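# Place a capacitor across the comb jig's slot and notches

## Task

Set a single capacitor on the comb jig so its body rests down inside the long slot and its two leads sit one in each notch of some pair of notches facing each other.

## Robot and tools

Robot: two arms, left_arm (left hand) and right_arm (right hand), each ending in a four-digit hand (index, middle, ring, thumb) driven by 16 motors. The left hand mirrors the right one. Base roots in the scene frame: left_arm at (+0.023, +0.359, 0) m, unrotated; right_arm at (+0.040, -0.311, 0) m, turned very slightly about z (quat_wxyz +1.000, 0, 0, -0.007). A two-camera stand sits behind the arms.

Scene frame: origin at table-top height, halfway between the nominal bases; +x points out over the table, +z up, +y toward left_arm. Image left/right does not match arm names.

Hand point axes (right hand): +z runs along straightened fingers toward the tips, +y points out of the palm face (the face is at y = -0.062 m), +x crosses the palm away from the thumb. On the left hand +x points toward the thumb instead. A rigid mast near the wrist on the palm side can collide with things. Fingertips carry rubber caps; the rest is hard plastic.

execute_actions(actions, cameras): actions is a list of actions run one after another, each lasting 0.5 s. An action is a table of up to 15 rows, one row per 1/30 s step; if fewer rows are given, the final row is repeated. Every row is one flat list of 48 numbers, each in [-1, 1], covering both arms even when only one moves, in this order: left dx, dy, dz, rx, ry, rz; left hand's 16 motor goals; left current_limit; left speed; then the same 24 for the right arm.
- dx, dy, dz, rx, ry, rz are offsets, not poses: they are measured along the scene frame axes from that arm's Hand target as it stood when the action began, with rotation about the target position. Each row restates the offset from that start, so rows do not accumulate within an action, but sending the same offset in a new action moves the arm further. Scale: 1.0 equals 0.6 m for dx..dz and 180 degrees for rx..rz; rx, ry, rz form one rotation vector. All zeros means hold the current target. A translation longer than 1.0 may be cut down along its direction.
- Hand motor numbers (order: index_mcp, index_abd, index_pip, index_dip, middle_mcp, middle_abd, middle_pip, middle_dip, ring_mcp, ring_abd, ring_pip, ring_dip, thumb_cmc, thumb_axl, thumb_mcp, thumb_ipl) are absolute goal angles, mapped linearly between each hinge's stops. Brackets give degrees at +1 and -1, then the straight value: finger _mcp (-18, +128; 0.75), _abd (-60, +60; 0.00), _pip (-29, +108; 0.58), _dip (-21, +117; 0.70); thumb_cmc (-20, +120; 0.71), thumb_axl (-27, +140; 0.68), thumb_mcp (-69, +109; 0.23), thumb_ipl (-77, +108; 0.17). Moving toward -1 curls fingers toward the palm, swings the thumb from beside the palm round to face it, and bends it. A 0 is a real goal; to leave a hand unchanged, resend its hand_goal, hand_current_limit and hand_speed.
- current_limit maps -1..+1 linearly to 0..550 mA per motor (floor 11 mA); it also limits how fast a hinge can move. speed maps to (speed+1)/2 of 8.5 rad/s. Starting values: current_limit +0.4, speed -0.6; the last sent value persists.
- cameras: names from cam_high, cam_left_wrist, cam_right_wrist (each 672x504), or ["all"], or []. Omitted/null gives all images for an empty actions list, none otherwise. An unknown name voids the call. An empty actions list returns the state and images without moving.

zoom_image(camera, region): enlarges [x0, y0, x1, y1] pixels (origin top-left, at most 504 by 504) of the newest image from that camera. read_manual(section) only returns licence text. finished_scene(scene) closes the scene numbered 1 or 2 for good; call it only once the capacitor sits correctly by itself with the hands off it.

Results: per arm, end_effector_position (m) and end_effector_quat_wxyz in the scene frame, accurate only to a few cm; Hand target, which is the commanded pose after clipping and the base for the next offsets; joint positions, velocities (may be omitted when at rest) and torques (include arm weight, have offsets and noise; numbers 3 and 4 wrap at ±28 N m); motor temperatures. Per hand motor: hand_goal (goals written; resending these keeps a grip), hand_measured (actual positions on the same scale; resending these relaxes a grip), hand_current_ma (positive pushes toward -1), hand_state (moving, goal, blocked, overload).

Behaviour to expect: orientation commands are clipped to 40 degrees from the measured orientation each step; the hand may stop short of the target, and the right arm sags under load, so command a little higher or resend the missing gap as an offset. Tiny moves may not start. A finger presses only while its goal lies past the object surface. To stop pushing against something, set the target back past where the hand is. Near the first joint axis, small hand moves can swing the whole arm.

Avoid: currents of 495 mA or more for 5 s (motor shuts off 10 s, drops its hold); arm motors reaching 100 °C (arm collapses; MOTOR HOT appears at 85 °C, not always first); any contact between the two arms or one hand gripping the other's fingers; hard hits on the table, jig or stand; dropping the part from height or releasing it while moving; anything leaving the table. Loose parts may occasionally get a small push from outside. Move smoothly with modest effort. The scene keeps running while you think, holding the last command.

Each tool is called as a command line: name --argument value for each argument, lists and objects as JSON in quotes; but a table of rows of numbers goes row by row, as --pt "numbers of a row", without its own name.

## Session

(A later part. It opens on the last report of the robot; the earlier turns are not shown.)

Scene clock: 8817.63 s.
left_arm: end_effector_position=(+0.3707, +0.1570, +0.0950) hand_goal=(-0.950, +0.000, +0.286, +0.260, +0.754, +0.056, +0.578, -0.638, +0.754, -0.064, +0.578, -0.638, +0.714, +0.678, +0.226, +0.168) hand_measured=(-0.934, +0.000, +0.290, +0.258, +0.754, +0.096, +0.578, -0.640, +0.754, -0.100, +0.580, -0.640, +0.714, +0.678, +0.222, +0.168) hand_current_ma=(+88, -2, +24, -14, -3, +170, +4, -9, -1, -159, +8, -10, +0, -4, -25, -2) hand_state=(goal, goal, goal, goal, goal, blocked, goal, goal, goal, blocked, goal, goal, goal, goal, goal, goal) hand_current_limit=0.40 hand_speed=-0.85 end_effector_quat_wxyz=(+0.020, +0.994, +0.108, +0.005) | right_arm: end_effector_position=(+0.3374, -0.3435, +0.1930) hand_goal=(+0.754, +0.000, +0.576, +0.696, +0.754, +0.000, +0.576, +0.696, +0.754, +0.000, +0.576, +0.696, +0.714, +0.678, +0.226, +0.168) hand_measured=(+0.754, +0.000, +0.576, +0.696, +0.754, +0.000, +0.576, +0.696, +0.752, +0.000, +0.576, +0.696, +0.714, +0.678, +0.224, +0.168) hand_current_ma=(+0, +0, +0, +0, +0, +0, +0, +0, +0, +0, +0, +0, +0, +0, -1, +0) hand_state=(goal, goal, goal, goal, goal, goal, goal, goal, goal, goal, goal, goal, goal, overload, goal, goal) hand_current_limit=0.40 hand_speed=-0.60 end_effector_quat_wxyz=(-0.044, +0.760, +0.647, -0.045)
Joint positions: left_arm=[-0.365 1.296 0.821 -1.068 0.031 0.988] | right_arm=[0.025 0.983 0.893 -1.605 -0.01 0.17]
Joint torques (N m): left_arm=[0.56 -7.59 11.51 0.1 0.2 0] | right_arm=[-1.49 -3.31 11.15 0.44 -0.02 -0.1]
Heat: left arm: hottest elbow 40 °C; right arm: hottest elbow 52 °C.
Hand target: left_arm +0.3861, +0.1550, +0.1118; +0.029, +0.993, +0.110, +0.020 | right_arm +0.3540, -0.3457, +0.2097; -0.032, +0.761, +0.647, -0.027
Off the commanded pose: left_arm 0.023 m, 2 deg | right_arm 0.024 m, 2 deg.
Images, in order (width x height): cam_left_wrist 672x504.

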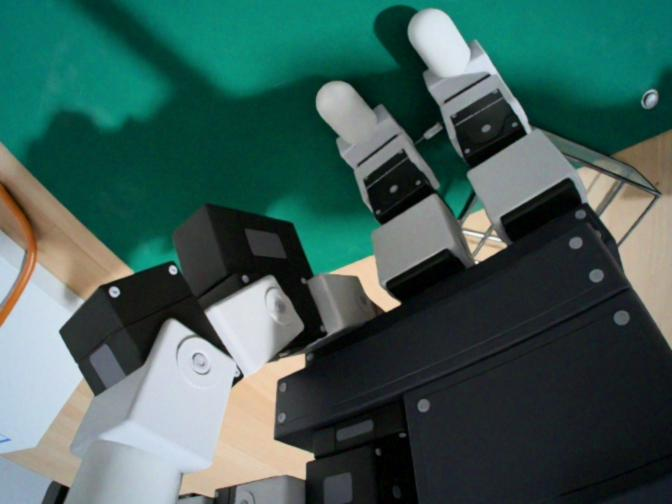

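execute_actions --actions '[[[0.0045,-0.0028,0.012,0,0,0,-0.95,0,0.285,0.26,0.753,0.055,0.577,-0.638,0.753,-0.065,0.577,-0.638,0.714,0.678,0.226,0.168,0.4,-0.85,0,0,0,0,0,0,0.754,0,0.576,0.696,0.754,0,0.576,0.696,0.754,0,0.576,0.696,0.714,0.678,0.226,0.168,0.4,-0.6]],[[0.0045,-0.0028,0.012,0,0,0,-0.95,0,0.285,0.26,0.753,0.055,0.577,-0.638,0.753,-0.065,0.577,-0.638,0.714,0.678,0.226,0.168,0.4,-0.85,0,0,0,0,0,0,0.754,0,0.576,0.696,0.754,0,0.576,0.696,0.754,0,0.576,0.696,0.714,0.678,0.226,0.168,0.4,-0.6]]]' --cameras '["cam_left_wrist"]'

zoom_image --camera "cam_left_wrist" --region '[360, 60, 480, 150]'

Scene clock: 8833.67 s.
left_arm: end_effector_position=(+0.3735, +0.1559, +0.1051) hand_goal=(-0.950, +0.000, +0.286, +0.260, +0.754, +0.056, +0.578, -0.638, +0.754, -0.064, +0.578, -0.638, +0.714, +0.678, +0.226, +0.168) hand_measured=(-0.934, +0.000, +0.290, +0.258, +0.754, +0.096, +0.578, -0.640, +0.754, -0.100, +0.580, -0.640, +0.714, +0.678, +0.222, +0.168) hand_current_ma=(+88, -2, +24, -14, -3, +170, +4, -9, -1, -159, +8, -10, +0, -4, -25, -2) hand_state=(goal, goal, goal, goal, goal, blocked, goal, goal, goal, blocked, goal, goal, goal, goal, goal, goal) hand_current_limit=0.40 hand_speed=-0.85 end_effector_quat_wxyz=(+0.018, +0.994, +0.108, +0.001) | right_arm: end_effector_position=(+0.3374, -0.3435, +0.1930) hand_goal=(+0.754, +0.000, +0.576, +0.696, +0.754, +0.000, +0.576, +0.696, +0.754, +0.000, +0.576, +0.696, +0.714, +0.678, +0.226, +0.168) hand_measured=(+0.754, +0.000, +0.576, +0.696, +0.754, +0.000, +0.576, +0.696, +0.752, +0.000, +0.576, +0.696, +0.714, +0.678, +0.224, +0.168) hand_current_ma=(+0, +0, +0, +0, +0, +0, +0, +0, +0, +0, +0, +0, +0, +0, -1, +0) hand_state=(goal, goal, goal, goal, goal, goal, goal, goal, goal, goal, goal, goal, goal, overload, goal, goal) hand_current_limit=0.40 hand_speed=-0.60 end_effector_quat_wxyz=(-0.044, +0.760, +0.647, -0.045)
Joint positions: left_arm=[-0.365 1.296 0.853 -1.109 0.031 0.988] | right_arm=[0.025 0.983 0.893 -1.605 -0.01 0.17]
Joint torques (N m): left_arm=[0.32 -7.82 12.29 0.06 0.19 -0.04] | right_arm=[-1.79 -3.25 11.08 0.36 -0.01 -0.09]
Heat: left arm: hottest elbow 41 °C; right arm: hottest elbow 52 °C.
Hand target: left_arm +0.3914, +0.1517, +0.1261; +0.029, +0.993, +0.110, +0.020 | right_arm +0.3540, -0.3457, +0.2097; -0.032, +0.761, +0.647, -0.027
Off the commanded pose: left_arm 0.028 m, 2 deg | right_arm 0.024 m, 2 deg.
Images, in order (width x height): cam_left_wrist 672x504.

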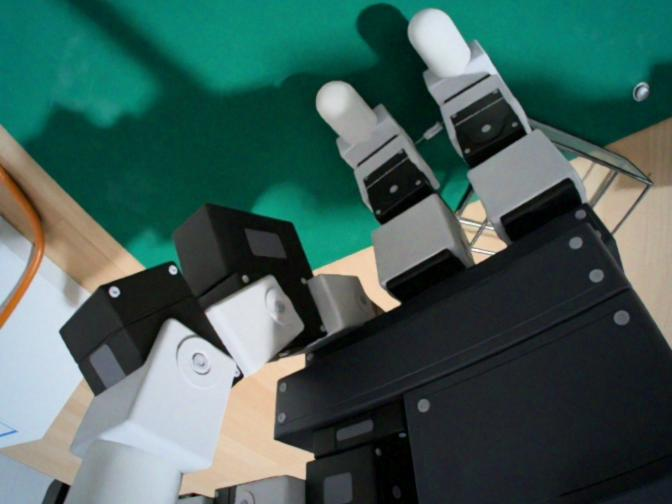

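Scaled by 4.200 from the camera's 672x504 image, which has a finer 960x720 frame.

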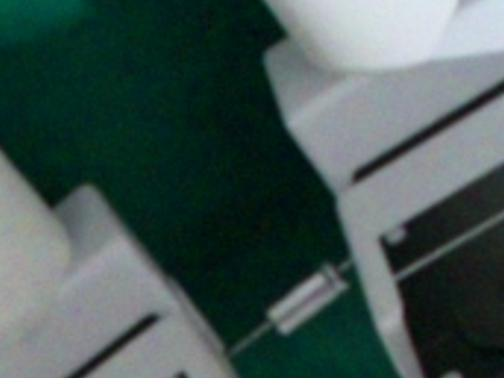

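execute_actions --actions '[[[0.006,-0.004,0.0167,0,0,0,-0.95,0,0.285,0.26,0.753,0.055,0.577,-0.638,0.753,-0.065,0.577,-0.638,0.714,0.678,0.226,0.168,0.4,-0.85,0,0,0,0,0,0,0.754,0,0.576,0.696,0.754,0,0.576,0.696,0.754,0,0.576,0.696,0.714,0.678,0.226,0.168,0.4,-0.6]],[[0.006,-0.004,0.0167,0,0,0,-0.95,0,0.285,0.26,0.753,0.055,0.577,-0.638,0.753,-0.065,0.577,-0.638,0.714,0.678,0.226,0.168,0.4,-0.85,0,0,0,0,0,0,0.754,0,0.576,0.696,0.754,0,0.576,0.696,0.754,0,0.576,0.696,0.714,0.678,0.226,0.168,0.4,-0.6]]]' --cameras '["cam_left_wrist","cam_high"]'

zoom_image --camera "cam_left_wrist" --region '[360, 60, 480, 150]'

zoom_image --camera "cam_high" --region '[340, 200, 500, 320]'

Scene clock: 8872.57 s.
left_arm: end_effector_position=(+0.3822, +0.1526, +0.1254) hand_goal=(-0.950, +0.000, +0.286, +0.260, +0.754, +0.056, +0.578, -0.638, +0.754, -0.064, +0.578, -0.638, +0.714, +0.678, +0.226, +0.168) hand_measured=(-0.934, +0.000, +0.290, +0.258, +0.754, +0.096, +0.578, -0.640, +0.754, -0.100, +0.580, -0.640, +0.714, +0.678, +0.222, +0.168) hand_current_ma=(+88, -2, +24, -14, -3, +170, +4, -9, -1, -159, +8, -10, +0, -4, -25, -2) hand_state=(goal, goal, goal, goal, goal, blocked, goal, goal, goal, blocked, goal, goal, goal, goal, goal, goal) hand_current_limit=0.40 hand_speed=-0.85 end_effector_quat_wxyz=(+0.018, +0.994, +0.108, +0.002) | right_arm: end_effector_position=(+0.3374, -0.3435, +0.1930) hand_goal=(+0.754, +0.000, +0.576, +0.696, +0.754, +0.000, +0.576, +0.696, +0.754, +0.000, +0.576, +0.696, +0.714, +0.678, +0.226, +0.168) hand_measured=(+0.754, +0.000, +0.576, +0.696, +0.754, +0.000, +0.576, +0.696, +0.752, +0.000, +0.576, +0.696, +0.714, +0.678, +0.224, +0.168) hand_current_ma=(+0, +0, +0, +0, +0, +0, +0, +0, +0, +0, +0, +0, +0, +0, -1, +0) hand_state=(goal, goal, goal, goal, goal, goal, goal, goal, goal, goal, goal, goal, goal, overload, goal, goal) hand_current_limit=0.40 hand_speed=-0.60 end_effector_quat_wxyz=(-0.044, +0.760, +0.647, -0.045)
Joint positions: left_arm=[-0.365 1.296 0.91 -1.165 0.031 0.988] | right_arm=[0.025 0.983 0.893 -1.605 -0.01 0.17]
Joint torques (N m): left_arm=[-0.09 -7.88 12.55 0.08 0.2 -0.08] | right_arm=[-1.67 -3.37 11.15 0.42 -0.03 -0.12]
Heat: left arm: hottest elbow 44 °C; right arm: hottest elbow 52 °C.
Hand target: left_arm +0.3987, +0.1468, +0.1462; +0.029, +0.993, +0.110, +0.020 | right_arm +0.3540, -0.3457, +0.2097; -0.032, +0.761, +0.647, -0.027
Off the commanded pose: left_arm 0.027 m, 2 deg | right_arm 0.024 m, 2 deg.
Images, in order (width x height): cam_high 672x504, cam_left_wrist 672x504.

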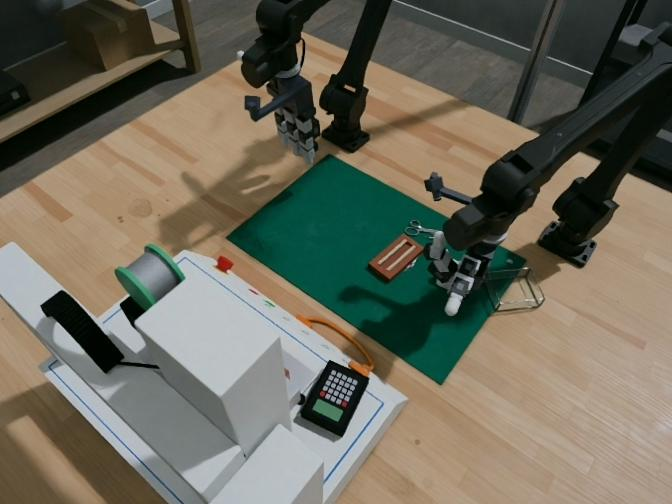

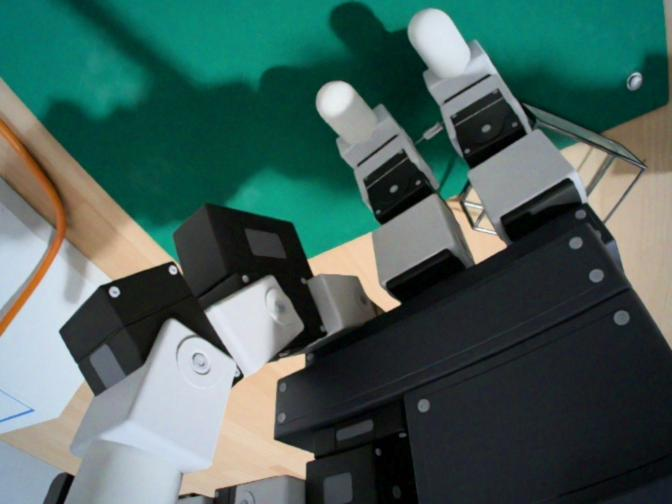

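Scaled by 4.200 from the camera's 672x504 image, which has a finer 960x720 frame.

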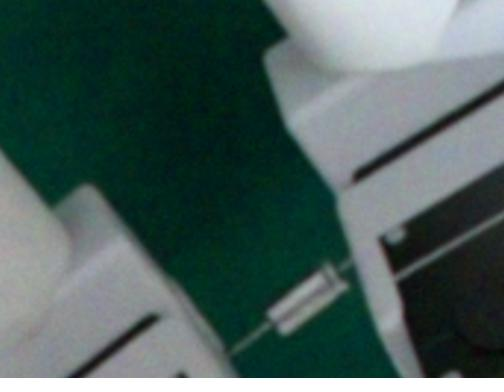

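Scaled by 3.150 from the camera's 672x504 image, which has a finer 960x720 frame.

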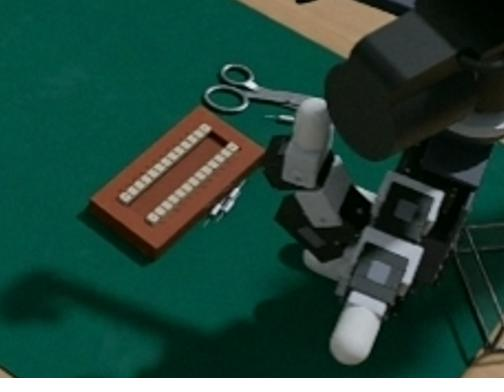

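execute_actions --actions '[[[0.01,-0.01,0.013,0,0,0.03,-0.95,0,0.285,0.26,0.753,0.055,0.577,-0.638,0.753,-0.065,0.577,-0.638,0.714,0.678,0.226,0.168,0.4,-0.85,0,0,0,0,0,0,0.754,0,0.576,0.696,0.754,0,0.576,0.696,0.754,0,0.576,0.696,0.714,0.678,0.226,0.168,0.4,-0.6]],[[0.01,-0.01,0.013,0,0,0.03,-0.95,0,0.285,0.26,0.753,0.055,0.577,-0.638,0.753,-0.065,0.577,-0.638,0.714,0.678,0.226,0.168,0.4,-0.85,0,0,0,0,0,0,0.754,0,0.576,0.696,0.754,0,0.576,0.696,0.754,0,0.576,0.696,0.714,0.678,0.226,0.168,0.4,-0.6]]]' --cameras '["cam_left_wrist"]'

zoom_image --camera "cam_left_wrist" --region '[360, 60, 480, 150]'

Scene clock: 8921.77 s.
left_arm: end_effector_position=(+0.3968, +0.1462, +0.1393) hand_goal=(-0.950, +0.000, +0.286, +0.260, +0.754, +0.056, +0.578, -0.638, +0.754, -0.064, +0.578, -0.638, +0.714, +0.678, +0.226, +0.168) hand_measured=(-0.934, +0.000, +0.290, +0.258, +0.754, +0.096, +0.578, -0.640, +0.754, -0.100, +0.580, -0.640, +0.714, +0.678, +0.222, +0.168) hand_current_ma=(+88, -2, +24, -14, -3, +170, +4, -9, -2, -159, +7, -10, -1, -4, -25, -2) hand_state=(goal, goal, goal, goal, goal, blocked, goal, goal, goal, blocked, goal, goal, goal, goal, goal, goal) hand_current_limit=0.40 hand_speed=-0.85 end_effector_quat_wxyz=(+0.016, +0.979, +0.205, +0.003) | right_arm: end_effector_position=(+0.3374, -0.3435, +0.1930) hand_goal=(+0.754, +0.000, +0.576, +0.696, +0.754, +0.000, +0.576, +0.696, +0.754, +0.000, +0.576, +0.696, +0.714, +0.678, +0.226, +0.168) hand_measured=(+0.754, +0.000, +0.576, +0.696, +0.754, +0.000, +0.576, +0.696, +0.752, +0.000, +0.576, +0.696, +0.714, +0.678, +0.224, +0.168) hand_current_ma=(+0, +0, +0, +0, +0, +0, +0, +0, +0, +0, +0, +0, +0, +0, -1, +0) hand_state=(goal, goal, goal, goal, goal, goal, goal, goal, goal, goal, goal, goal, goal, overload, goal, goal) hand_current_limit=0.40 hand_speed=-0.60 end_effector_quat_wxyz=(-0.044, +0.760, +0.647, -0.045)
Joint positions: left_arm=[-0.412 1.296 0.95 -1.201 0.022 0.747] | right_arm=[0.025 0.983 0.893 -1.605 -0.01 0.17]
Joint torques (N m): left_arm=[-1.2 -8.12 12.9 0.06 -0.11 -0.2] | right_arm=[-1.79 -3.43 11.11 0.4 0 -0.12]
Heat: left arm: hottest elbow 45 °C; right arm: hottest elbow 52 °C.
Hand target: left_arm +0.4107, +0.1348, +0.1618; +0.027, +0.979, +0.203, +0.022 | right_arm +0.3540, -0.3457, +0.2097; -0.032, +0.761, +0.647, -0.027
Off the commanded pose: left_arm 0.029 m, 3 deg | right_arm 0.024 m, 2 deg.
Images, in order (width x height): cam_left_wrist 672x504.

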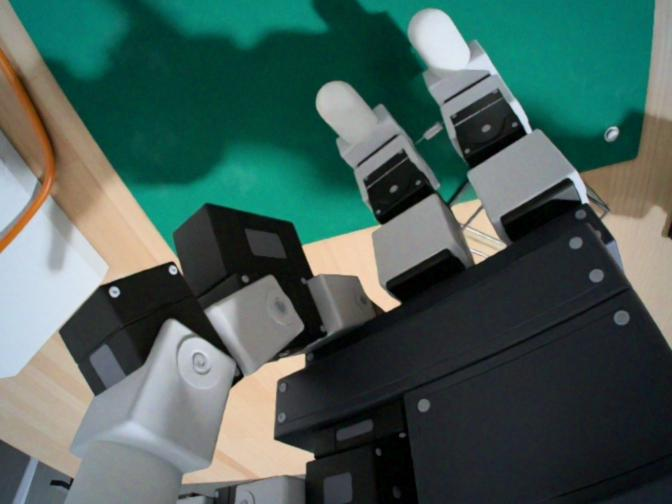

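Scaled by 4.200 from the camera's 672x504 image, which has a finer 960x720 frame.

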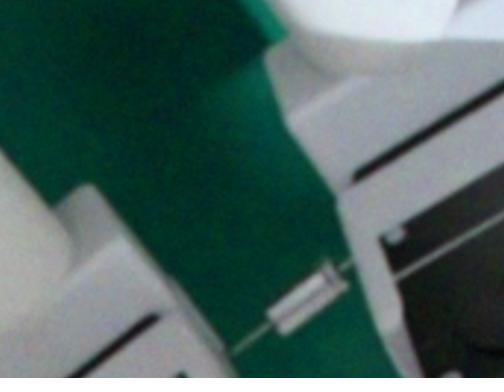

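execute_actions --actions '[[[0.026,-0.02,0.005,0,0,0.083,-0.95,0,0.285,0.26,0.753,0.055,0.577,-0.638,0.753,-0.065,0.577,-0.638,0.714,0.678,0.226,0.168,0.4,-0.85,0,0,0,0,0,0,0.754,0,0.576,0.696,0.754,0,0.576,0.696,0.754,0,0.576,0.696,0.714,0.678,0.226,0.168,0.4,-0.6]],[[0.026,-0.02,0.005,0,0,0.083,-0.95,0,0.285,0.26,0.753,0.055,0.577,-0.638,0.753,-0.065,0.577,-0.638,0.714,0.678,0.226,0.168,0.4,-0.85,0,0,0,0,0,0,0.754,0,0.576,0.696,0.754,0,0.576,0.696,0.754,0,0.576,0.696,0.714,0.678,0.226,0.168,0.4,-0.6]]]' --cameras '["cam_left_wrist"]'

execute_actions --actions '[[[0.026,-0.02,0.005,0,0,0.083,-0.95,0,0.285,0.26,0.753,0.055,0.577,-0.638,0.753,-0.065,0.577,-0.638,0.714,0.678,0.226,0.168,0.4,-0.85,0,0,0,0,0,0,0.754,0,0.576,0.696,0.754,0,0.576,0.696,0.754,0,0.576,0.696,0.714,0.678,0.226,0.168,0.4,-0.6]],[[0.026,-0.02,0.005,0,0,0.083,-0.95,0,0.285,0.26,0.753,0.055,0.577,-0.638,0.753,-0.065,0.577,-0.638,0.714,0.678,0.226,0.168,0.4,-0.85,0,0,0,0,0,0,0.754,0,0.576,0.696,0.754,0,0.576,0.696,0.754,0,0.576,0.696,0.714,0.678,0.226,0.168,0.4,-0.6]]]' --cameras '["cam_left_wrist", "cam_high"]'

zoom_image --camera "cam_left_wrist" --region '[300, 0, 540, 180]'

zoom_image --camera "cam_high" --region '[340, 200, 500, 320]'

Scene clock: 8942.37 s.
left_arm: end_effector_position=(+0.4291, +0.1249, +0.1535) hand_goal=(-0.950, +0.000, +0.286, +0.260, +0.754, +0.056, +0.578, -0.638, +0.754, -0.064, +0.578, -0.638, +0.714, +0.678, +0.226, +0.168) hand_measured=(-0.934, +0.000, +0.290, +0.258, +0.754, +0.096, +0.578, -0.640, +0.754, -0.100, +0.580, -0.640, +0.714, +0.678, +0.222, +0.168) hand_current_ma=(+88, -2, +24, -14, -1, +170, +4, -9, -3, -159, +7, -10, +0, -4, -25, -2) hand_state=(goal, goal, goal, goal, goal, blocked, goal, goal, goal, blocked, goal, goal, goal, goal, goal, goal) hand_current_limit=0.40 hand_speed=-0.85 end_effector_quat_wxyz=(+0.012, +0.893, +0.449, +0.021) | right_arm: end_effector_position=(+0.3374, -0.3435, +0.1930) hand_goal=(+0.754, +0.000, +0.576, +0.696, +0.754, +0.000, +0.576, +0.696, +0.754, +0.000, +0.576, +0.696, +0.714, +0.678, +0.226, +0.168) hand_measured=(+0.754, +0.000, +0.576, +0.696, +0.754, +0.000, +0.576, +0.696, +0.752, +0.000, +0.576, +0.696, +0.714, +0.678, +0.224, +0.168) hand_current_ma=(+0, +0, +0, +0, +0, +0, +0, +0, +0, +0, +0, +0, +0, +0, -1, +0) hand_state=(goal, goal, goal, goal, goal, goal, goal, goal, goal, goal, goal, goal, goal, overload, goal, goal) hand_current_limit=0.40 hand_speed=-0.60 end_effector_quat_wxyz=(-0.044, +0.760, +0.647, -0.045)
Joint positions: left_arm=[-0.565 1.358 1.044 -1.215 -0.024 0.075] | right_arm=[0.025 0.983 0.893 -1.605 -0.01 0.17]
Joint torques (N m): left_arm=[-1.14 -7.53 13.16 0.13 -0.26 -0.21] | right_arm=[-1.79 -3.49 11.22 0.43 -0.01 -0.09]
Heat: left arm: hottest elbow 45 °C; right arm: hottest elbow 52 °C.
Hand target: left_arm +0.4418, +0.1109, +0.1676; +0.020, +0.893, +0.448, +0.028 | right_arm +0.3540, -0.3457, +0.2097; -0.032, +0.761, +0.647, -0.027
Off the commanded pose: left_arm 0.024 m, 1 deg | right_arm 0.024 m, 2 deg.
Images, in order (width x height): cam_left_wrist 672x504.

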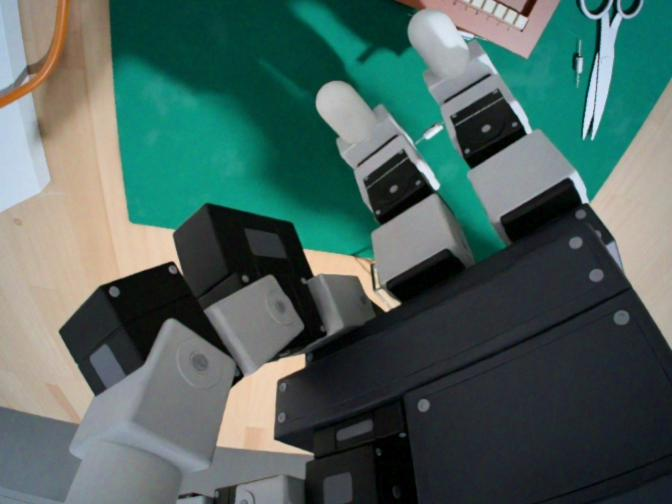

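Scene clock: 8944.00 s.
left_arm: end_effector_position=(+0.4620, +0.1008, +0.1626) hand_goal=(-0.950, +0.000, +0.286, +0.260, +0.754, +0.056, +0.578, -0.638, +0.754, -0.064, +0.578, -0.638, +0.714, +0.678, +0.226, +0.168) hand_measured=(-0.934, +0.000, +0.290, +0.258, +0.754, +0.096, +0.578, -0.640, +0.754, -0.100, +0.580, -0.640, +0.714, +0.678, +0.222, +0.168) hand_current_ma=(+88, -2, +24, -14, -1, +170, +4, -9, -5, -158, +6, -10, +0, -4, -25, -2) hand_state=(goal, goal, goal, goal, goal, blocked, goal, goal, goal, blocked, goal, goal, goal, goal, goal, goal) hand_current_limit=0.40 hand_speed=-0.85 end_effector_quat_wxyz=(+0.003, +0.749, +0.662, +0.029) | right_arm: end_effector_position=(+0.3374, -0.3435, +0.1930) hand_goal=(+0.754, +0.000, +0.576, +0.696, +0.754, +0.000, +0.576, +0.696, +0.754, +0.000, +0.576, +0.696, +0.714, +0.678, +0.226, +0.168) hand_measured=(+0.754, +0.000, +0.576, +0.696, +0.754, +0.000, +0.576, +0.696, +0.752, +0.000, +0.576, +0.696, +0.714, +0.678, +0.224, +0.168) hand_current_ma=(+0, +0, +0, +0, +0, +0, +0, +0, +0, +0, +0, +0, +0, +0, -1, +0) hand_state=(goal, goal, goal, goal, goal, goal, goal, goal, goal, goal, goal, goal, goal, overload, goal, goal) hand_current_limit=0.40 hand_speed=-0.60 end_effector_quat_wxyz=(-0.044, +0.760, +0.647, -0.045)
Joint positions: left_arm=[-0.675 1.526 1.244 -1.273 -0.056 -0.553] | right_arm=[0.025 0.983 0.893 -1.605 -0.01 0.17]
Joint torques (N m): left_arm=[-0.97 -9.93 13.07 0.01 -0.38 -0.13] | right_arm=[-1.79 -3.25 11.12 0.36 -0.02 -0.1]
Heat: left arm: hottest elbow 45 °C; right arm: hottest elbow 52 °C.
Hand target: left_arm +0.4730, +0.0869, +0.1736; +0.012, +0.747, +0.663, +0.033 | right_arm +0.3540, -0.3457, +0.2097; -0.032, +0.761, +0.647, -0.027
Off the commanded pose: left_arm 0.021 m, 1 deg | right_arm 0.024 m, 2 deg.
Images, in order (width x height): cam_high 672x504, cam_left_wrist 672x504.

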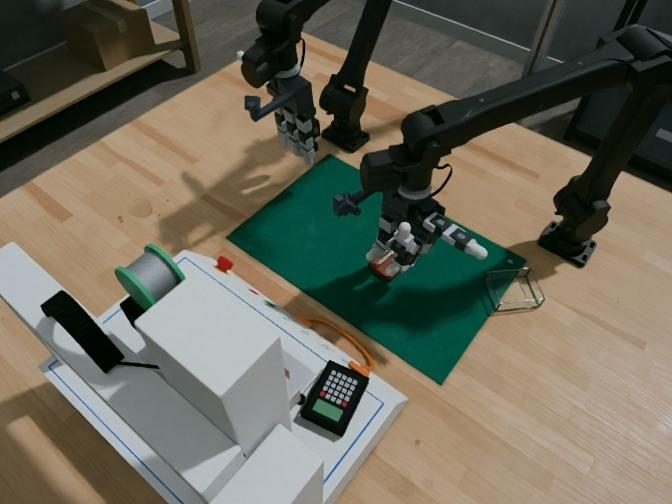

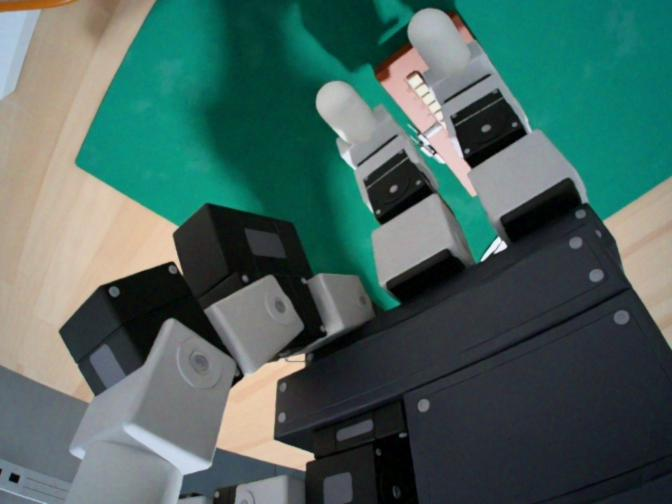

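Scaled by 2.100 from the camera's 672x504 image, which has a finer 960x720 frame.

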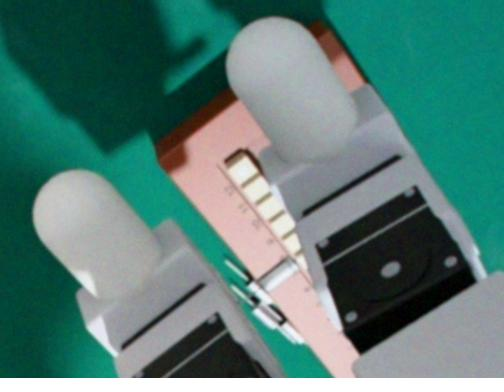

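Scaled by 3.150 from the camera's 672x504 image, which has a finer 960x720 frame.

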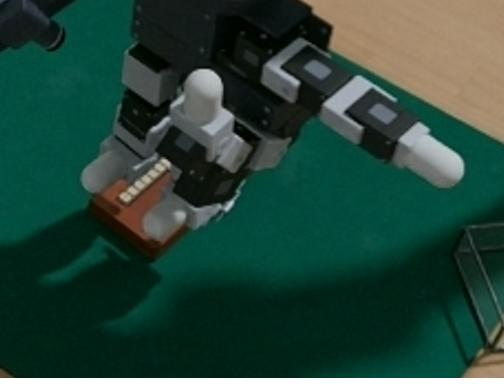

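zoom_image --camera "cam_left_wrist" --region '[370, 50, 490, 170]'

Scaled by 4.200 from the camera's 672x504 image, which has a finer 960x720 frame.

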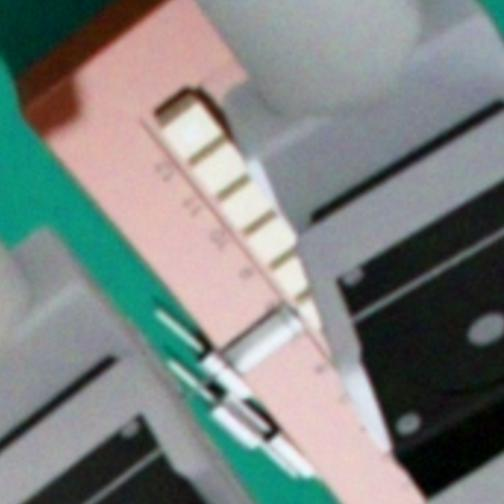

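zoom_image --camera "cam_high" --region '[360, 230, 420, 290]'

Scaled by 8.400 from the camera's 672x504 image, which has a finer 960x720 frame.

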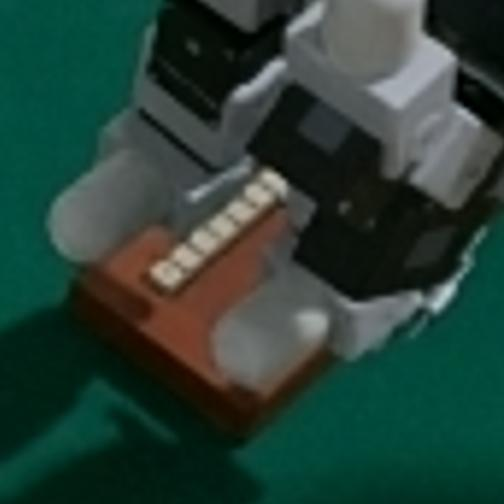

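execute_actions --actions '[[[-0.007,-0.008,-0.025,-0.0025,0.0003,0,-0.95,0,0.285,0.26,0.753,0.055,0.577,-0.638,0.753,-0.065,0.577,-0.638,0.714,0.678,0.226,0.168,0.4,-0.85,0,0,0,0,0,0,0.754,0,0.576,0.696,0.754,0,0.576,0.696,0.754,0,0.576,0.696,0.714,0.678,0.226,0.168,0.4,-0.6]],[[-0.007,-0.008,-0.025,-0.0025,0.0003,0,-0.95,0,0.285,0.26,0.753,0.055,0.577,-0.638,0.753,-0.065,0.577,-0.638,0.714,0.678,0.226,0.168,0.4,-0.85,0,0,0,0,0,0,0.754,0,0.576,0.696,0.754,0,0.576,0.696,0.754,0,0.576,0.696,0.714,0.678,0.226,0.168,0.4,-0.6]]]' --cameras '["cam_left_wrist", "cam_high"]'

zoom_image --camera "cam_left_wrist" --region '[370, 50, 490, 170]'

zoom_image --camera "cam_high" --region '[360, 220, 440, 300]'

Scene clock: 9072.73 s.
left_arm: end_effector_position=(+0.4671, +0.0845, +0.1554) hand_goal=(-0.950, +0.000, +0.286, +0.260, +0.754, +0.056, +0.578, -0.638, +0.754, -0.064, +0.578, -0.638, +0.714, +0.678, +0.226, +0.168) hand_measured=(-0.934, +0.000, +0.290, +0.258, +0.754, +0.096, +0.578, -0.640, +0.754, -0.100, +0.580, -0.640, +0.714, +0.678, +0.222, +0.168) hand_current_ma=(+88, -2, +24, -14, -1, +170, +4, -9, -5, -158, +6, -10, +0, -4, -25, -2) hand_state=(goal, goal, goal, goal, goal, blocked, goal, goal, goal, blocked, goal, goal, goal, goal, goal, goal) hand_current_limit=0.40 hand_speed=-0.85 end_effector_quat_wxyz=(+0.024, +0.746, +0.665, +0.030) | right_arm: end_effector_position=(+0.3374, -0.3435, +0.1930) hand_goal=(+0.754, +0.000, +0.576, +0.696, +0.754, +0.000, +0.576, +0.696, +0.754, +0.000, +0.576, +0.696, +0.714, +0.678, +0.226, +0.168) hand_measured=(+0.754, +0.000, +0.576, +0.696, +0.754, +0.000, +0.576, +0.696, +0.752, +0.000, +0.576, +0.696, +0.714, +0.678, +0.224, +0.168) hand_current_ma=(+0, +0, +0, +0, +0, +0, +0, +0, +0, +0, +0, +0, +0, +0, -1, +0) hand_state=(goal, goal, goal, goal, goal, goal, goal, goal, goal, goal, goal, goal, goal, overload, goal, goal) hand_current_limit=0.40 hand_speed=-0.60 end_effector_quat_wxyz=(-0.044, +0.760, +0.647, -0.045)
Joint positions: left_arm=[-0.695 1.545 1.239 -1.209 -0.052 -0.579] | right_arm=[0.025 0.983 0.893 -1.605 -0.01 0.17]
Joint torques (N m): left_arm=[-1.2 -10.23 8.76 0.76 -0.1 -0.13] | right_arm=[-1.67 -3.72 11.11 0.38 0.01 -0.11]
Heat: left arm: hottest elbow 44 °C; right arm: hottest elbow 52 °C.
Hand target: left_arm +0.4646, +0.0774, +0.1436; +0.017, +0.747, +0.664, +0.027 | right_arm +0.3540, -0.3457, +0.2097; -0.032, +0.761, +0.647, -0.027
Off the commanded pose: left_arm 0.014 m, 1 deg | right_arm 0.024 m, 2 deg.
Images, in order (width x height): cam_high 672x504, cam_left_wrist 672x504.

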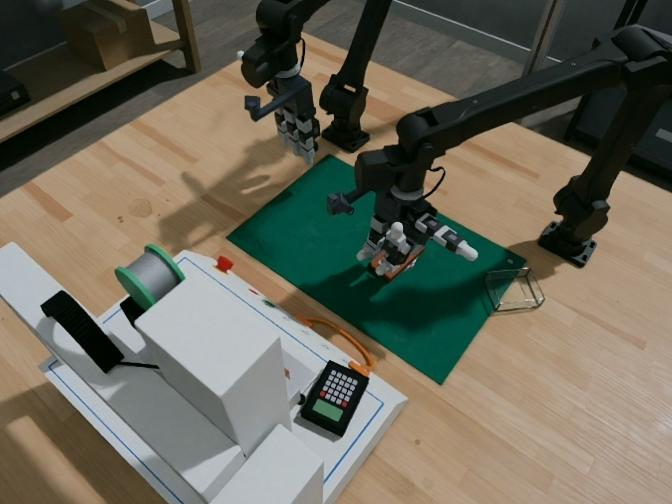

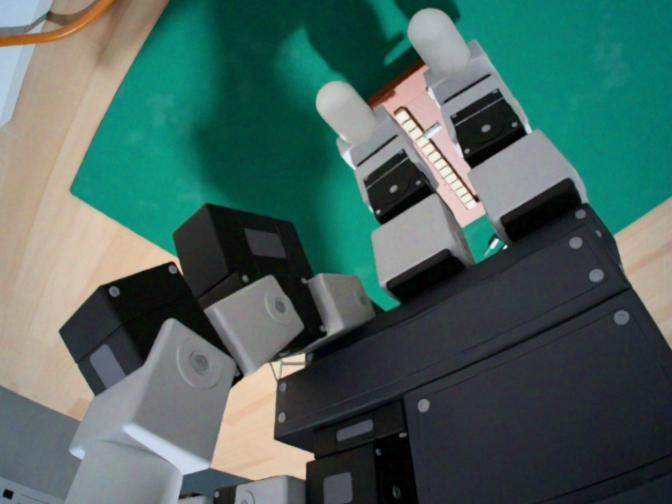

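Scaled by 4.200 from the camera's 672x504 image, which has a finer 960x720 frame.

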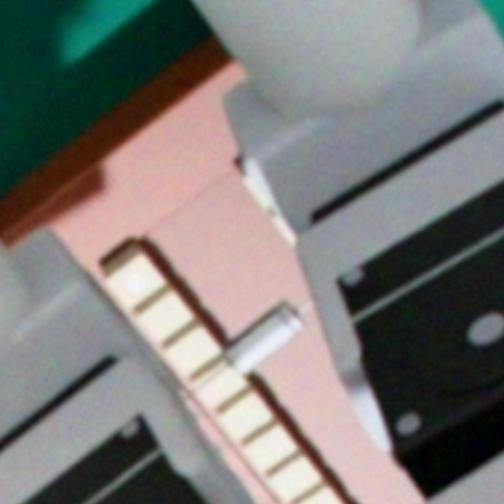

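Scaled by 6.300 from the camera's 672x504 image, which has a finer 960x720 frame.

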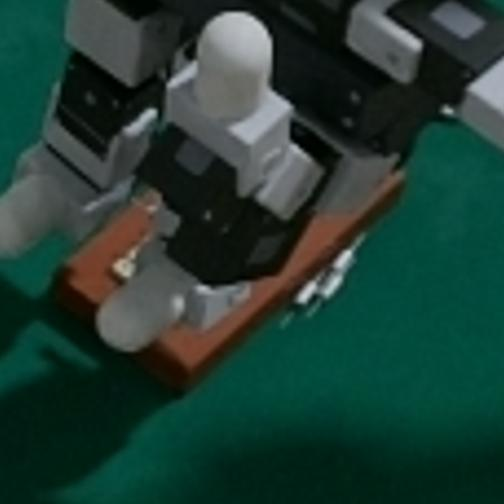

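execute_actions --actions '[[[-0.007,0.001,-0.022,0,0,0,-0.95,0,0.285,0.26,0.753,0.055,0.577,-0.638,0.753,-0.065,0.577,-0.638,0.714,0.678,0.226,0.168,0.4,-0.85,0,0,0,0,0,0,0.754,0,0.576,0.696,0.754,0,0.576,0.696,0.754,0,0.576,0.696,0.714,0.678,0.226,0.168,0.4,-0.6]]]' --cameras '["cam_left_wrist"]'

zoom_image --camera "cam_left_wrist" --region '[370, 50, 490, 170]'

Scene clock: 9117.07 s.
left_arm: end_effector_position=(+0.4632, +0.0856, +0.1404) hand_goal=(-0.950, +0.000, +0.286, +0.260, +0.754, +0.056, +0.578, -0.638, +0.754, -0.064, +0.578, -0.638, +0.714, +0.678, +0.226, +0.168) hand_measured=(-0.934, +0.000, +0.290, +0.258, +0.754, +0.096, +0.578, -0.640, +0.754, -0.100, +0.580, -0.640, +0.714, +0.678, +0.222, +0.168) hand_current_ma=(+88, -2, +24, -14, -1, +170, +4, -9, -5, -158, +6, -10, +0, -4, -25, -2) hand_state=(goal, goal, goal, goal, goal, blocked, goal, goal, goal, blocked, goal, goal, goal, goal, goal, goal) hand_current_limit=0.40 hand_speed=-0.85 end_effector_quat_wxyz=(+0.022, +0.746, +0.665, +0.029) | right_arm: end_effector_position=(+0.3374, -0.3435, +0.1930) hand_goal=(+0.754, +0.000, +0.576, +0.696, +0.754, +0.000, +0.576, +0.696, +0.754, +0.000, +0.576, +0.696, +0.714, +0.678, +0.226, +0.168) hand_measured=(+0.754, +0.000, +0.576, +0.696, +0.754, +0.000, +0.576, +0.696, +0.752, +0.000, +0.576, +0.696, +0.714, +0.678, +0.224, +0.168) hand_current_ma=(+0, +0, +0, +0, +0, +0, +0, +0, +0, +0, +0, +0, +0, +0, -1, +0) hand_state=(goal, goal, goal, goal, goal, goal, goal, goal, goal, goal, goal, goal, goal, overload, goal, goal) hand_current_limit=0.40 hand_speed=-0.60 end_effector_quat_wxyz=(-0.044, +0.760, +0.647, -0.045)
Joint positions: left_arm=[-0.699 1.551 1.205 -1.172 -0.052 -0.584] | right_arm=[0.025 0.983 0.893 -1.605 -0.01 0.17]
Joint torques (N m): left_arm=[-1.26 -10.34 8.85 0.72 -0.11 -0.16] | right_arm=[-1.85 -3.55 11.1 0.4 -0.02 -0.12]
Heat: left arm: hottest elbow 43 °C; right arm: hottest elbow 52 °C.
Hand target: left_arm +0.4604, +0.0779, +0.1305; +0.017, +0.747, +0.664, +0.027 | right_arm +0.3540, -0.3457, +0.2097; -0.032, +0.761, +0.647, -0.027
Off the commanded pose: left_arm 0.013 m, 1 deg | right_arm 0.024 m, 2 deg.
Images, in order (width x height): cam_left_wrist 672x504.

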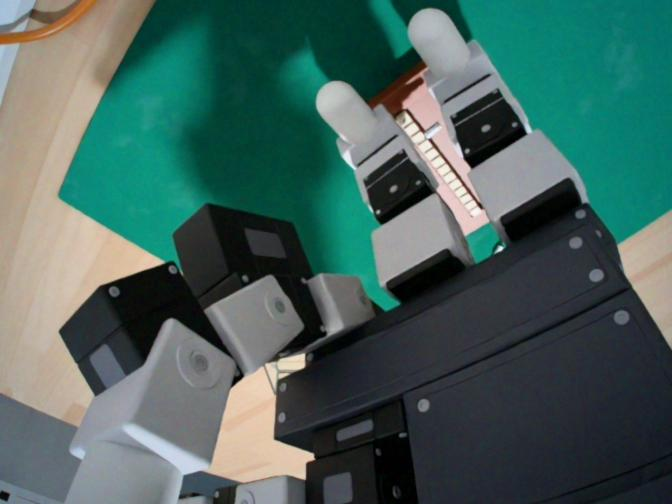

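Scaled by 4.200 from the camera's 672x504 image, which has a finer 960x720 frame.

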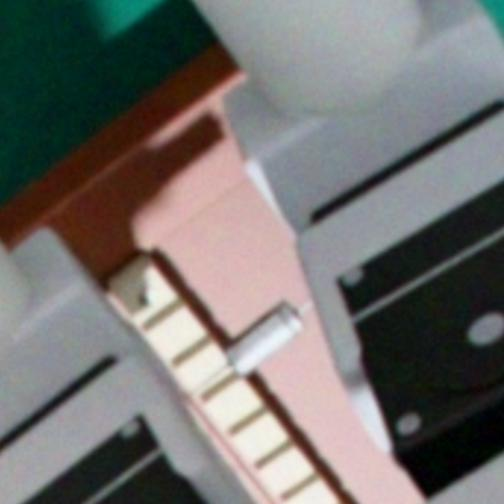

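execute_actions --actions '[[[-0.004,-0.003,-0.02,0,0,0,-0.95,0,0.285,0.26,0.753,0.055,0.577,-0.638,0.753,-0.065,0.577,-0.638,0.714,0.678,0.226,0.168,0.4,-0.85,0,0,0,0,0,0,0.754,0,0.576,0.696,0.754,0,0.576,0.696,0.754,0,0.576,0.696,0.714,0.678,0.226,0.168,0.4,-0.6]]]' --cameras '["cam_left_wrist"]'

zoom_image --camera "cam_left_wrist" --region '[370, 50, 490, 170]'

Scene clock: 9134.87 s.
left_arm: end_effector_position=(+0.4610, +0.0831, +0.1287) hand_goal=(-0.950, +0.000, +0.286, +0.260, +0.754, +0.056, +0.578, -0.638, +0.754, -0.064, +0.578, -0.638, +0.714, +0.678, +0.226, +0.168) hand_measured=(-0.934, +0.000, +0.290, +0.258, +0.754, +0.096, +0.578, -0.640, +0.754, -0.100, +0.580, -0.640, +0.714, +0.678, +0.222, +0.168) hand_current_ma=(+88, -2, +24, -14, -1, +170, +4, -9, -5, -158, +6, -10, +0, -4, -25, -2) hand_state=(goal, goal, goal, goal, goal, blocked, goal, goal, goal, blocked, goal, goal, goal, goal, goal, goal) hand_current_limit=0.40 hand_speed=-0.85 end_effector_quat_wxyz=(+0.023, +0.746, +0.665, +0.029) | right_arm: end_effector_position=(+0.3374, -0.3435, +0.1930) hand_goal=(+0.754, +0.000, +0.576, +0.696, +0.754, +0.000, +0.576, +0.696, +0.754, +0.000, +0.576, +0.696, +0.714, +0.678, +0.226, +0.168) hand_measured=(+0.754, +0.000, +0.576, +0.696, +0.754, +0.000, +0.576, +0.696, +0.752, +0.000, +0.576, +0.696, +0.714, +0.678, +0.224, +0.168) hand_current_ma=(+0, +0, +0, +0, +0, +0, +0, +0, +0, +0, +0, +0, +0, +0, -1, +0) hand_state=(goal, goal, goal, goal, goal, goal, goal, goal, goal, goal, goal, goal, goal, overload, goal, goal) hand_current_limit=0.40 hand_speed=-0.60 end_effector_quat_wxyz=(-0.044, +0.760, +0.647, -0.045)
Joint positions: left_arm=[-0.706 1.561 1.184 -1.14 -0.052 -0.591] | right_arm=[0.025 0.983 0.893 -1.605 -0.01 0.17]
Joint torques (N m): left_arm=[-1.14 -10.4 8.75 0.72 -0.13 -0.16] | right_arm=[-2.02 -3.37 11.03 0.43 -0.02 -0.1]
Heat: left arm: hottest elbow 42 °C; right arm: hottest elbow 52 °C.
Hand target: left_arm +0.4580, +0.0760, +0.1184; +0.017, +0.747, +0.664, +0.027 | right_arm +0.3540, -0.3457, +0.2097; -0.032, +0.761, +0.647, -0.027
Off the commanded pose: left_arm 0.013 m, 1 deg | right_arm 0.024 m, 2 deg.
Images, in order (width x height): cam_left_wrist 672x504.

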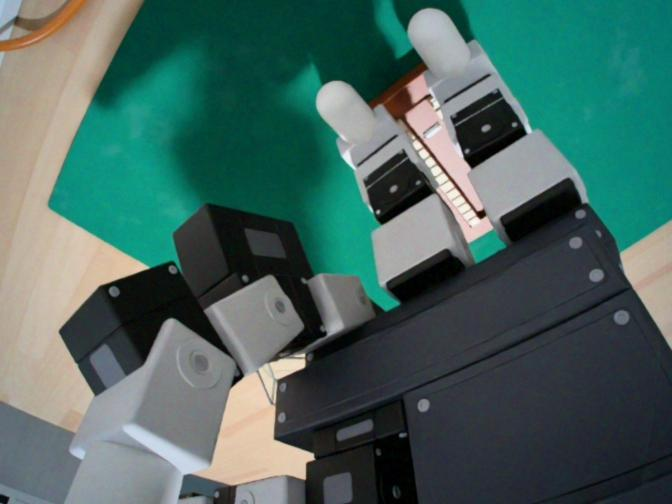

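Scaled by 4.200 from the camera's 672x504 image, which has a finer 960x720 frame.

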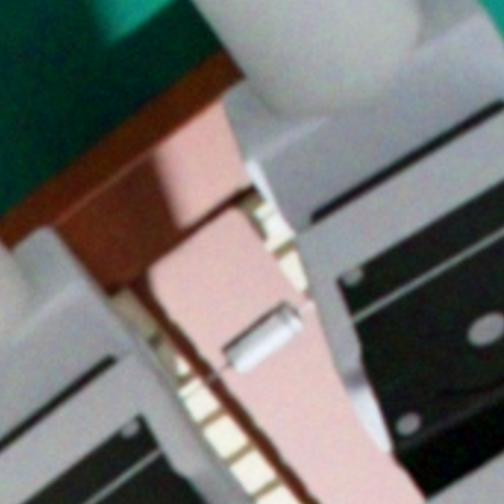

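zoom_image --camera "cam_left_wrist" --region '[390, 90, 450, 150]'

Scaled by 8.400 from the camera's 672x504 image, which has a finer 960x720 frame.

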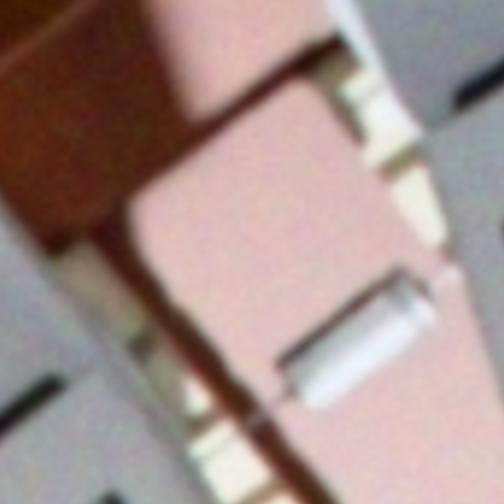

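execute_actions --actions '[[[-0.0018,0.003,-0.018,0,0,0.0083,-0.95,0,0.285,0.26,0.753,0.055,0.577,-0.638,0.753,-0.065,0.577,-0.638,0.714,0.678,0.226,0.168,0.4,-0.85,0,0,0,0,0,0,0.754,0,0.576,0.696,0.754,0,0.576,0.696,0.754,0,0.576,0.696,0.714,0.678,0.226,0.168,0.4,-0.6]]]' --cameras '["cam_left_wrist"]'

zoom_image --camera "cam_left_wrist" --region '[390, 90, 460, 160]'

Scene clock: 9201.33 s.
left_arm: end_effector_position=(+0.4600, +0.0846, +0.1186) hand_goal=(-0.950, +0.000, +0.286, +0.260, +0.754, +0.056, +0.578, -0.638, +0.754, -0.064, +0.578, -0.638, +0.714, +0.678, +0.226, +0.168) hand_measured=(-0.934, +0.000, +0.290, +0.258, +0.754, +0.096, +0.578, -0.640, +0.754, -0.098, +0.580, -0.638, +0.714, +0.678, +0.222, +0.168) hand_current_ma=(+88, -2, +24, -14, -1, +170, +4, -9, -1, -145, +6, -4, +0, -4, -25, -2) hand_state=(goal, goal, goal, goal, goal, blocked, goal, goal, goal, blocked, goal, goal, goal, goal, goal, goal) hand_current_limit=0.40 hand_speed=-0.85 end_effector_quat_wxyz=(+0.023, +0.737, +0.674, +0.029) | right_arm: end_effector_position=(+0.3374, -0.3435, +0.1930) hand_goal=(+0.754, +0.000, +0.576, +0.696, +0.754, +0.000, +0.576, +0.696, +0.754, +0.000, +0.576, +0.696, +0.714, +0.678, +0.226, +0.168) hand_measured=(+0.754, +0.000, +0.576, +0.696, +0.754, +0.000, +0.576, +0.696, +0.752, +0.000, +0.576, +0.696, +0.714, +0.678, +0.224, +0.168) hand_current_ma=(+0, +0, +0, +0, +0, +0, +0, +0, +0, +0, +0, +0, +0, +0, -1, +0) hand_state=(goal, goal, goal, goal, goal, goal, goal, goal, goal, goal, goal, goal, goal, overload, goal, goal) hand_current_limit=0.40 hand_speed=-0.60 end_effector_quat_wxyz=(-0.044, +0.760, +0.647, -0.045)
Joint positions: left_arm=[-0.708 1.571 1.168 -1.115 -0.051 -0.618] | right_arm=[0.025 0.983 0.893 -1.605 -0.01 0.17]
Joint torques (N m): left_arm=[-1.26 -10.58 8.64 0.75 -0.18 -0.18] | right_arm=[-1.73 -3.43 11.19 0.34 -0.03 -0.08]
Heat: left arm: hottest elbow 42 °C; right arm: hottest elbow 52 °C.
Hand target: left_arm +0.4569, +0.0778, +0.1077; +0.017, +0.739, +0.673, +0.027 | right_arm +0.3540, -0.3457, +0.2097; -0.032, +0.761, +0.647, -0.027
Off the commanded pose: left_arm 0.013 m, 1 deg | right_arm 0.024 m, 2 deg.
Images, in order (width x height): cam_left_wrist 672x504.

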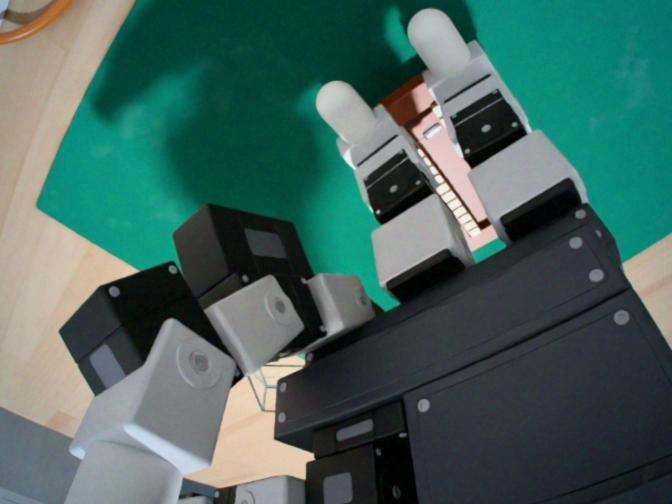

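Scaled by 7.200 from the camera's 672x504 image, which has a finer 960x720 frame.

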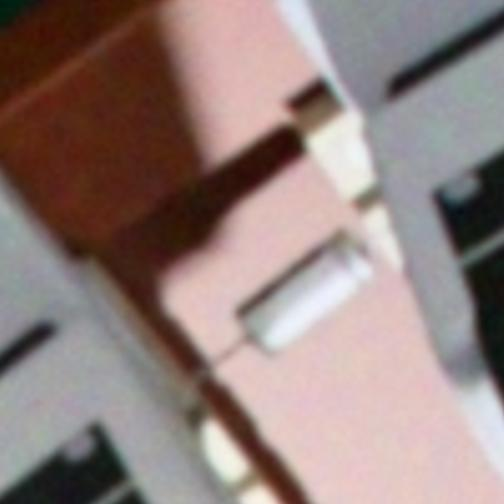

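zoom_image --camera "cam_left_wrist" --region '[380, 40, 520, 180]'

execute_actions --actions '[]' --cameras '["cam_high"]'

zoom_image --camera "cam_high" --region '[355, 220, 435, 300]'

Scaled by 3.600 from the camera's 672x504 image, which has a finer 960x720 frame.

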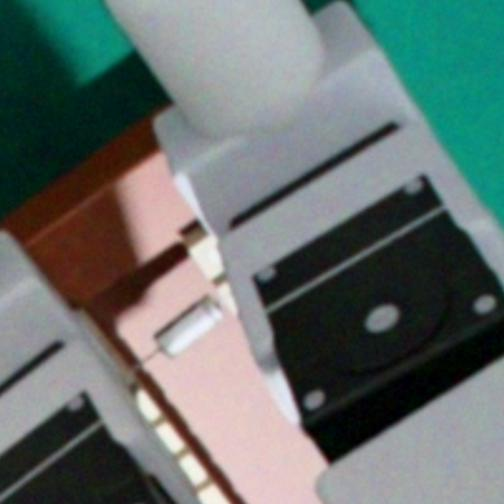

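Scene clock: 9222.30 s.
left_arm: end_effector_position=(+0.4600, +0.0846, +0.1186) hand_goal=(-0.950, +0.000, +0.286, +0.260, +0.754, +0.056, +0.578, -0.638, +0.754, -0.064, +0.578, -0.638, +0.714, +0.678, +0.226, +0.168) hand_measured=(-0.934, +0.000, +0.290, +0.258, +0.754, +0.096, +0.578, -0.640, +0.754, -0.098, +0.580, -0.638, +0.714, +0.678, +0.222, +0.168) hand_current_ma=(+88, -2, +24, -14, -1, +170, +4, -9, -1, -145, +6, -4, +0, -4, -25, -2) hand_state=(goal, goal, goal, goal, goal, blocked, goal, goal, goal, blocked, goal, goal, goal, goal, goal, goal) hand_current_limit=0.40 hand_speed=-0.85 end_effector_quat_wxyz=(+0.023, +0.737, +0.674, +0.029) | right_arm: end_effector_position=(+0.3374, -0.3435, +0.1930) hand_goal=(+0.754, +0.000, +0.576, +0.696, +0.754, +0.000, +0.576, +0.696, +0.754, +0.000, +0.576, +0.696, +0.714, +0.678, +0.226, +0.168) hand_measured=(+0.754, +0.000, +0.576, +0.696, +0.754, +0.000, +0.576, +0.696, +0.752, +0.000, +0.576, +0.696, +0.714, +0.678, +0.224, +0.168) hand_current_ma=(+0, +0, +0, +0, +0, +0, +0, +0, +0, +0, +0, +0, +0, +0, -1, +0) hand_state=(goal, goal, goal, goal, goal, goal, goal, goal, goal, goal, goal, goal, goal, overload, goal, goal) hand_current_limit=0.40 hand_speed=-0.60 end_effector_quat_wxyz=(-0.044, +0.760, +0.647, -0.045)
Joint positions: left_arm=[-0.708 1.571 1.168 -1.115 -0.051 -0.618] | right_arm=[0.025 0.983 0.893 -1.605 -0.01 0.17]
Joint velocities: within noise
Joint torques (N m): left_arm=[-1.26 -10.29 8.54 0.75 -0.18 -0.17] | right_arm=[-1.9 -3.31 11.07 0.38 -0.03 -0.1]
Motor temperatures (°C): left_arm=[25 30 42 27 28 27] | right_arm=[27 26 52 28 26 27]
Heat: left arm: hottest elbow 42 °C; right arm: hottest elbow 52 °C.
Hand target: left_arm +0.4569, +0.0778, +0.1077; +0.017, +0.739, +0.673, +0.027 | right_arm +0.3540, -0.3457, +0.2097; -0.032, +0.761, +0.647, -0.027
Off the commanded pose: left_arm 0.013 m, 1 deg | right_arm 0.024 m, 2 deg.
Images, in order (width x height): cam_high 672x504.

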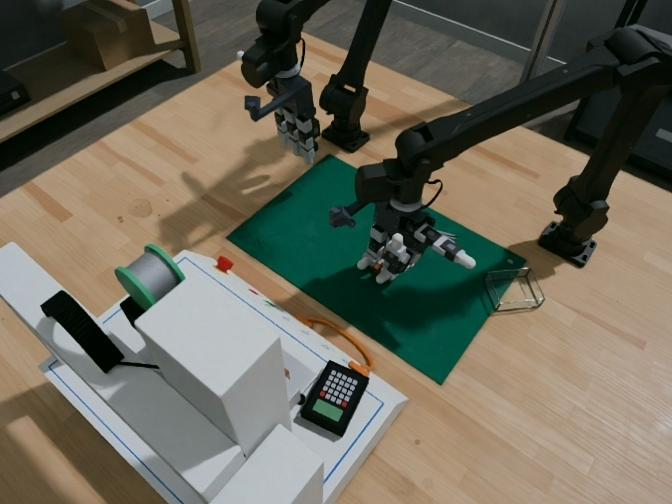

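Scaled by 6.300 from the camera's 672x504 image, which has a finer 960x720 frame.

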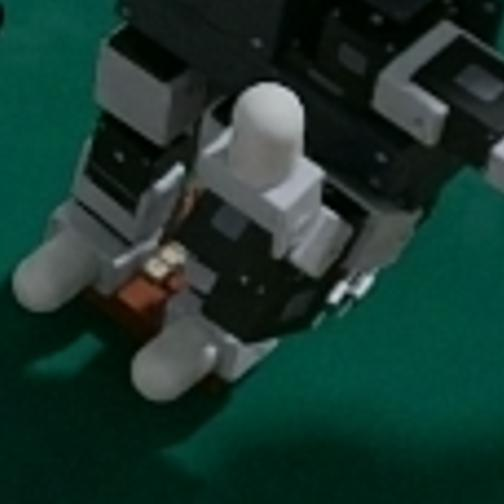

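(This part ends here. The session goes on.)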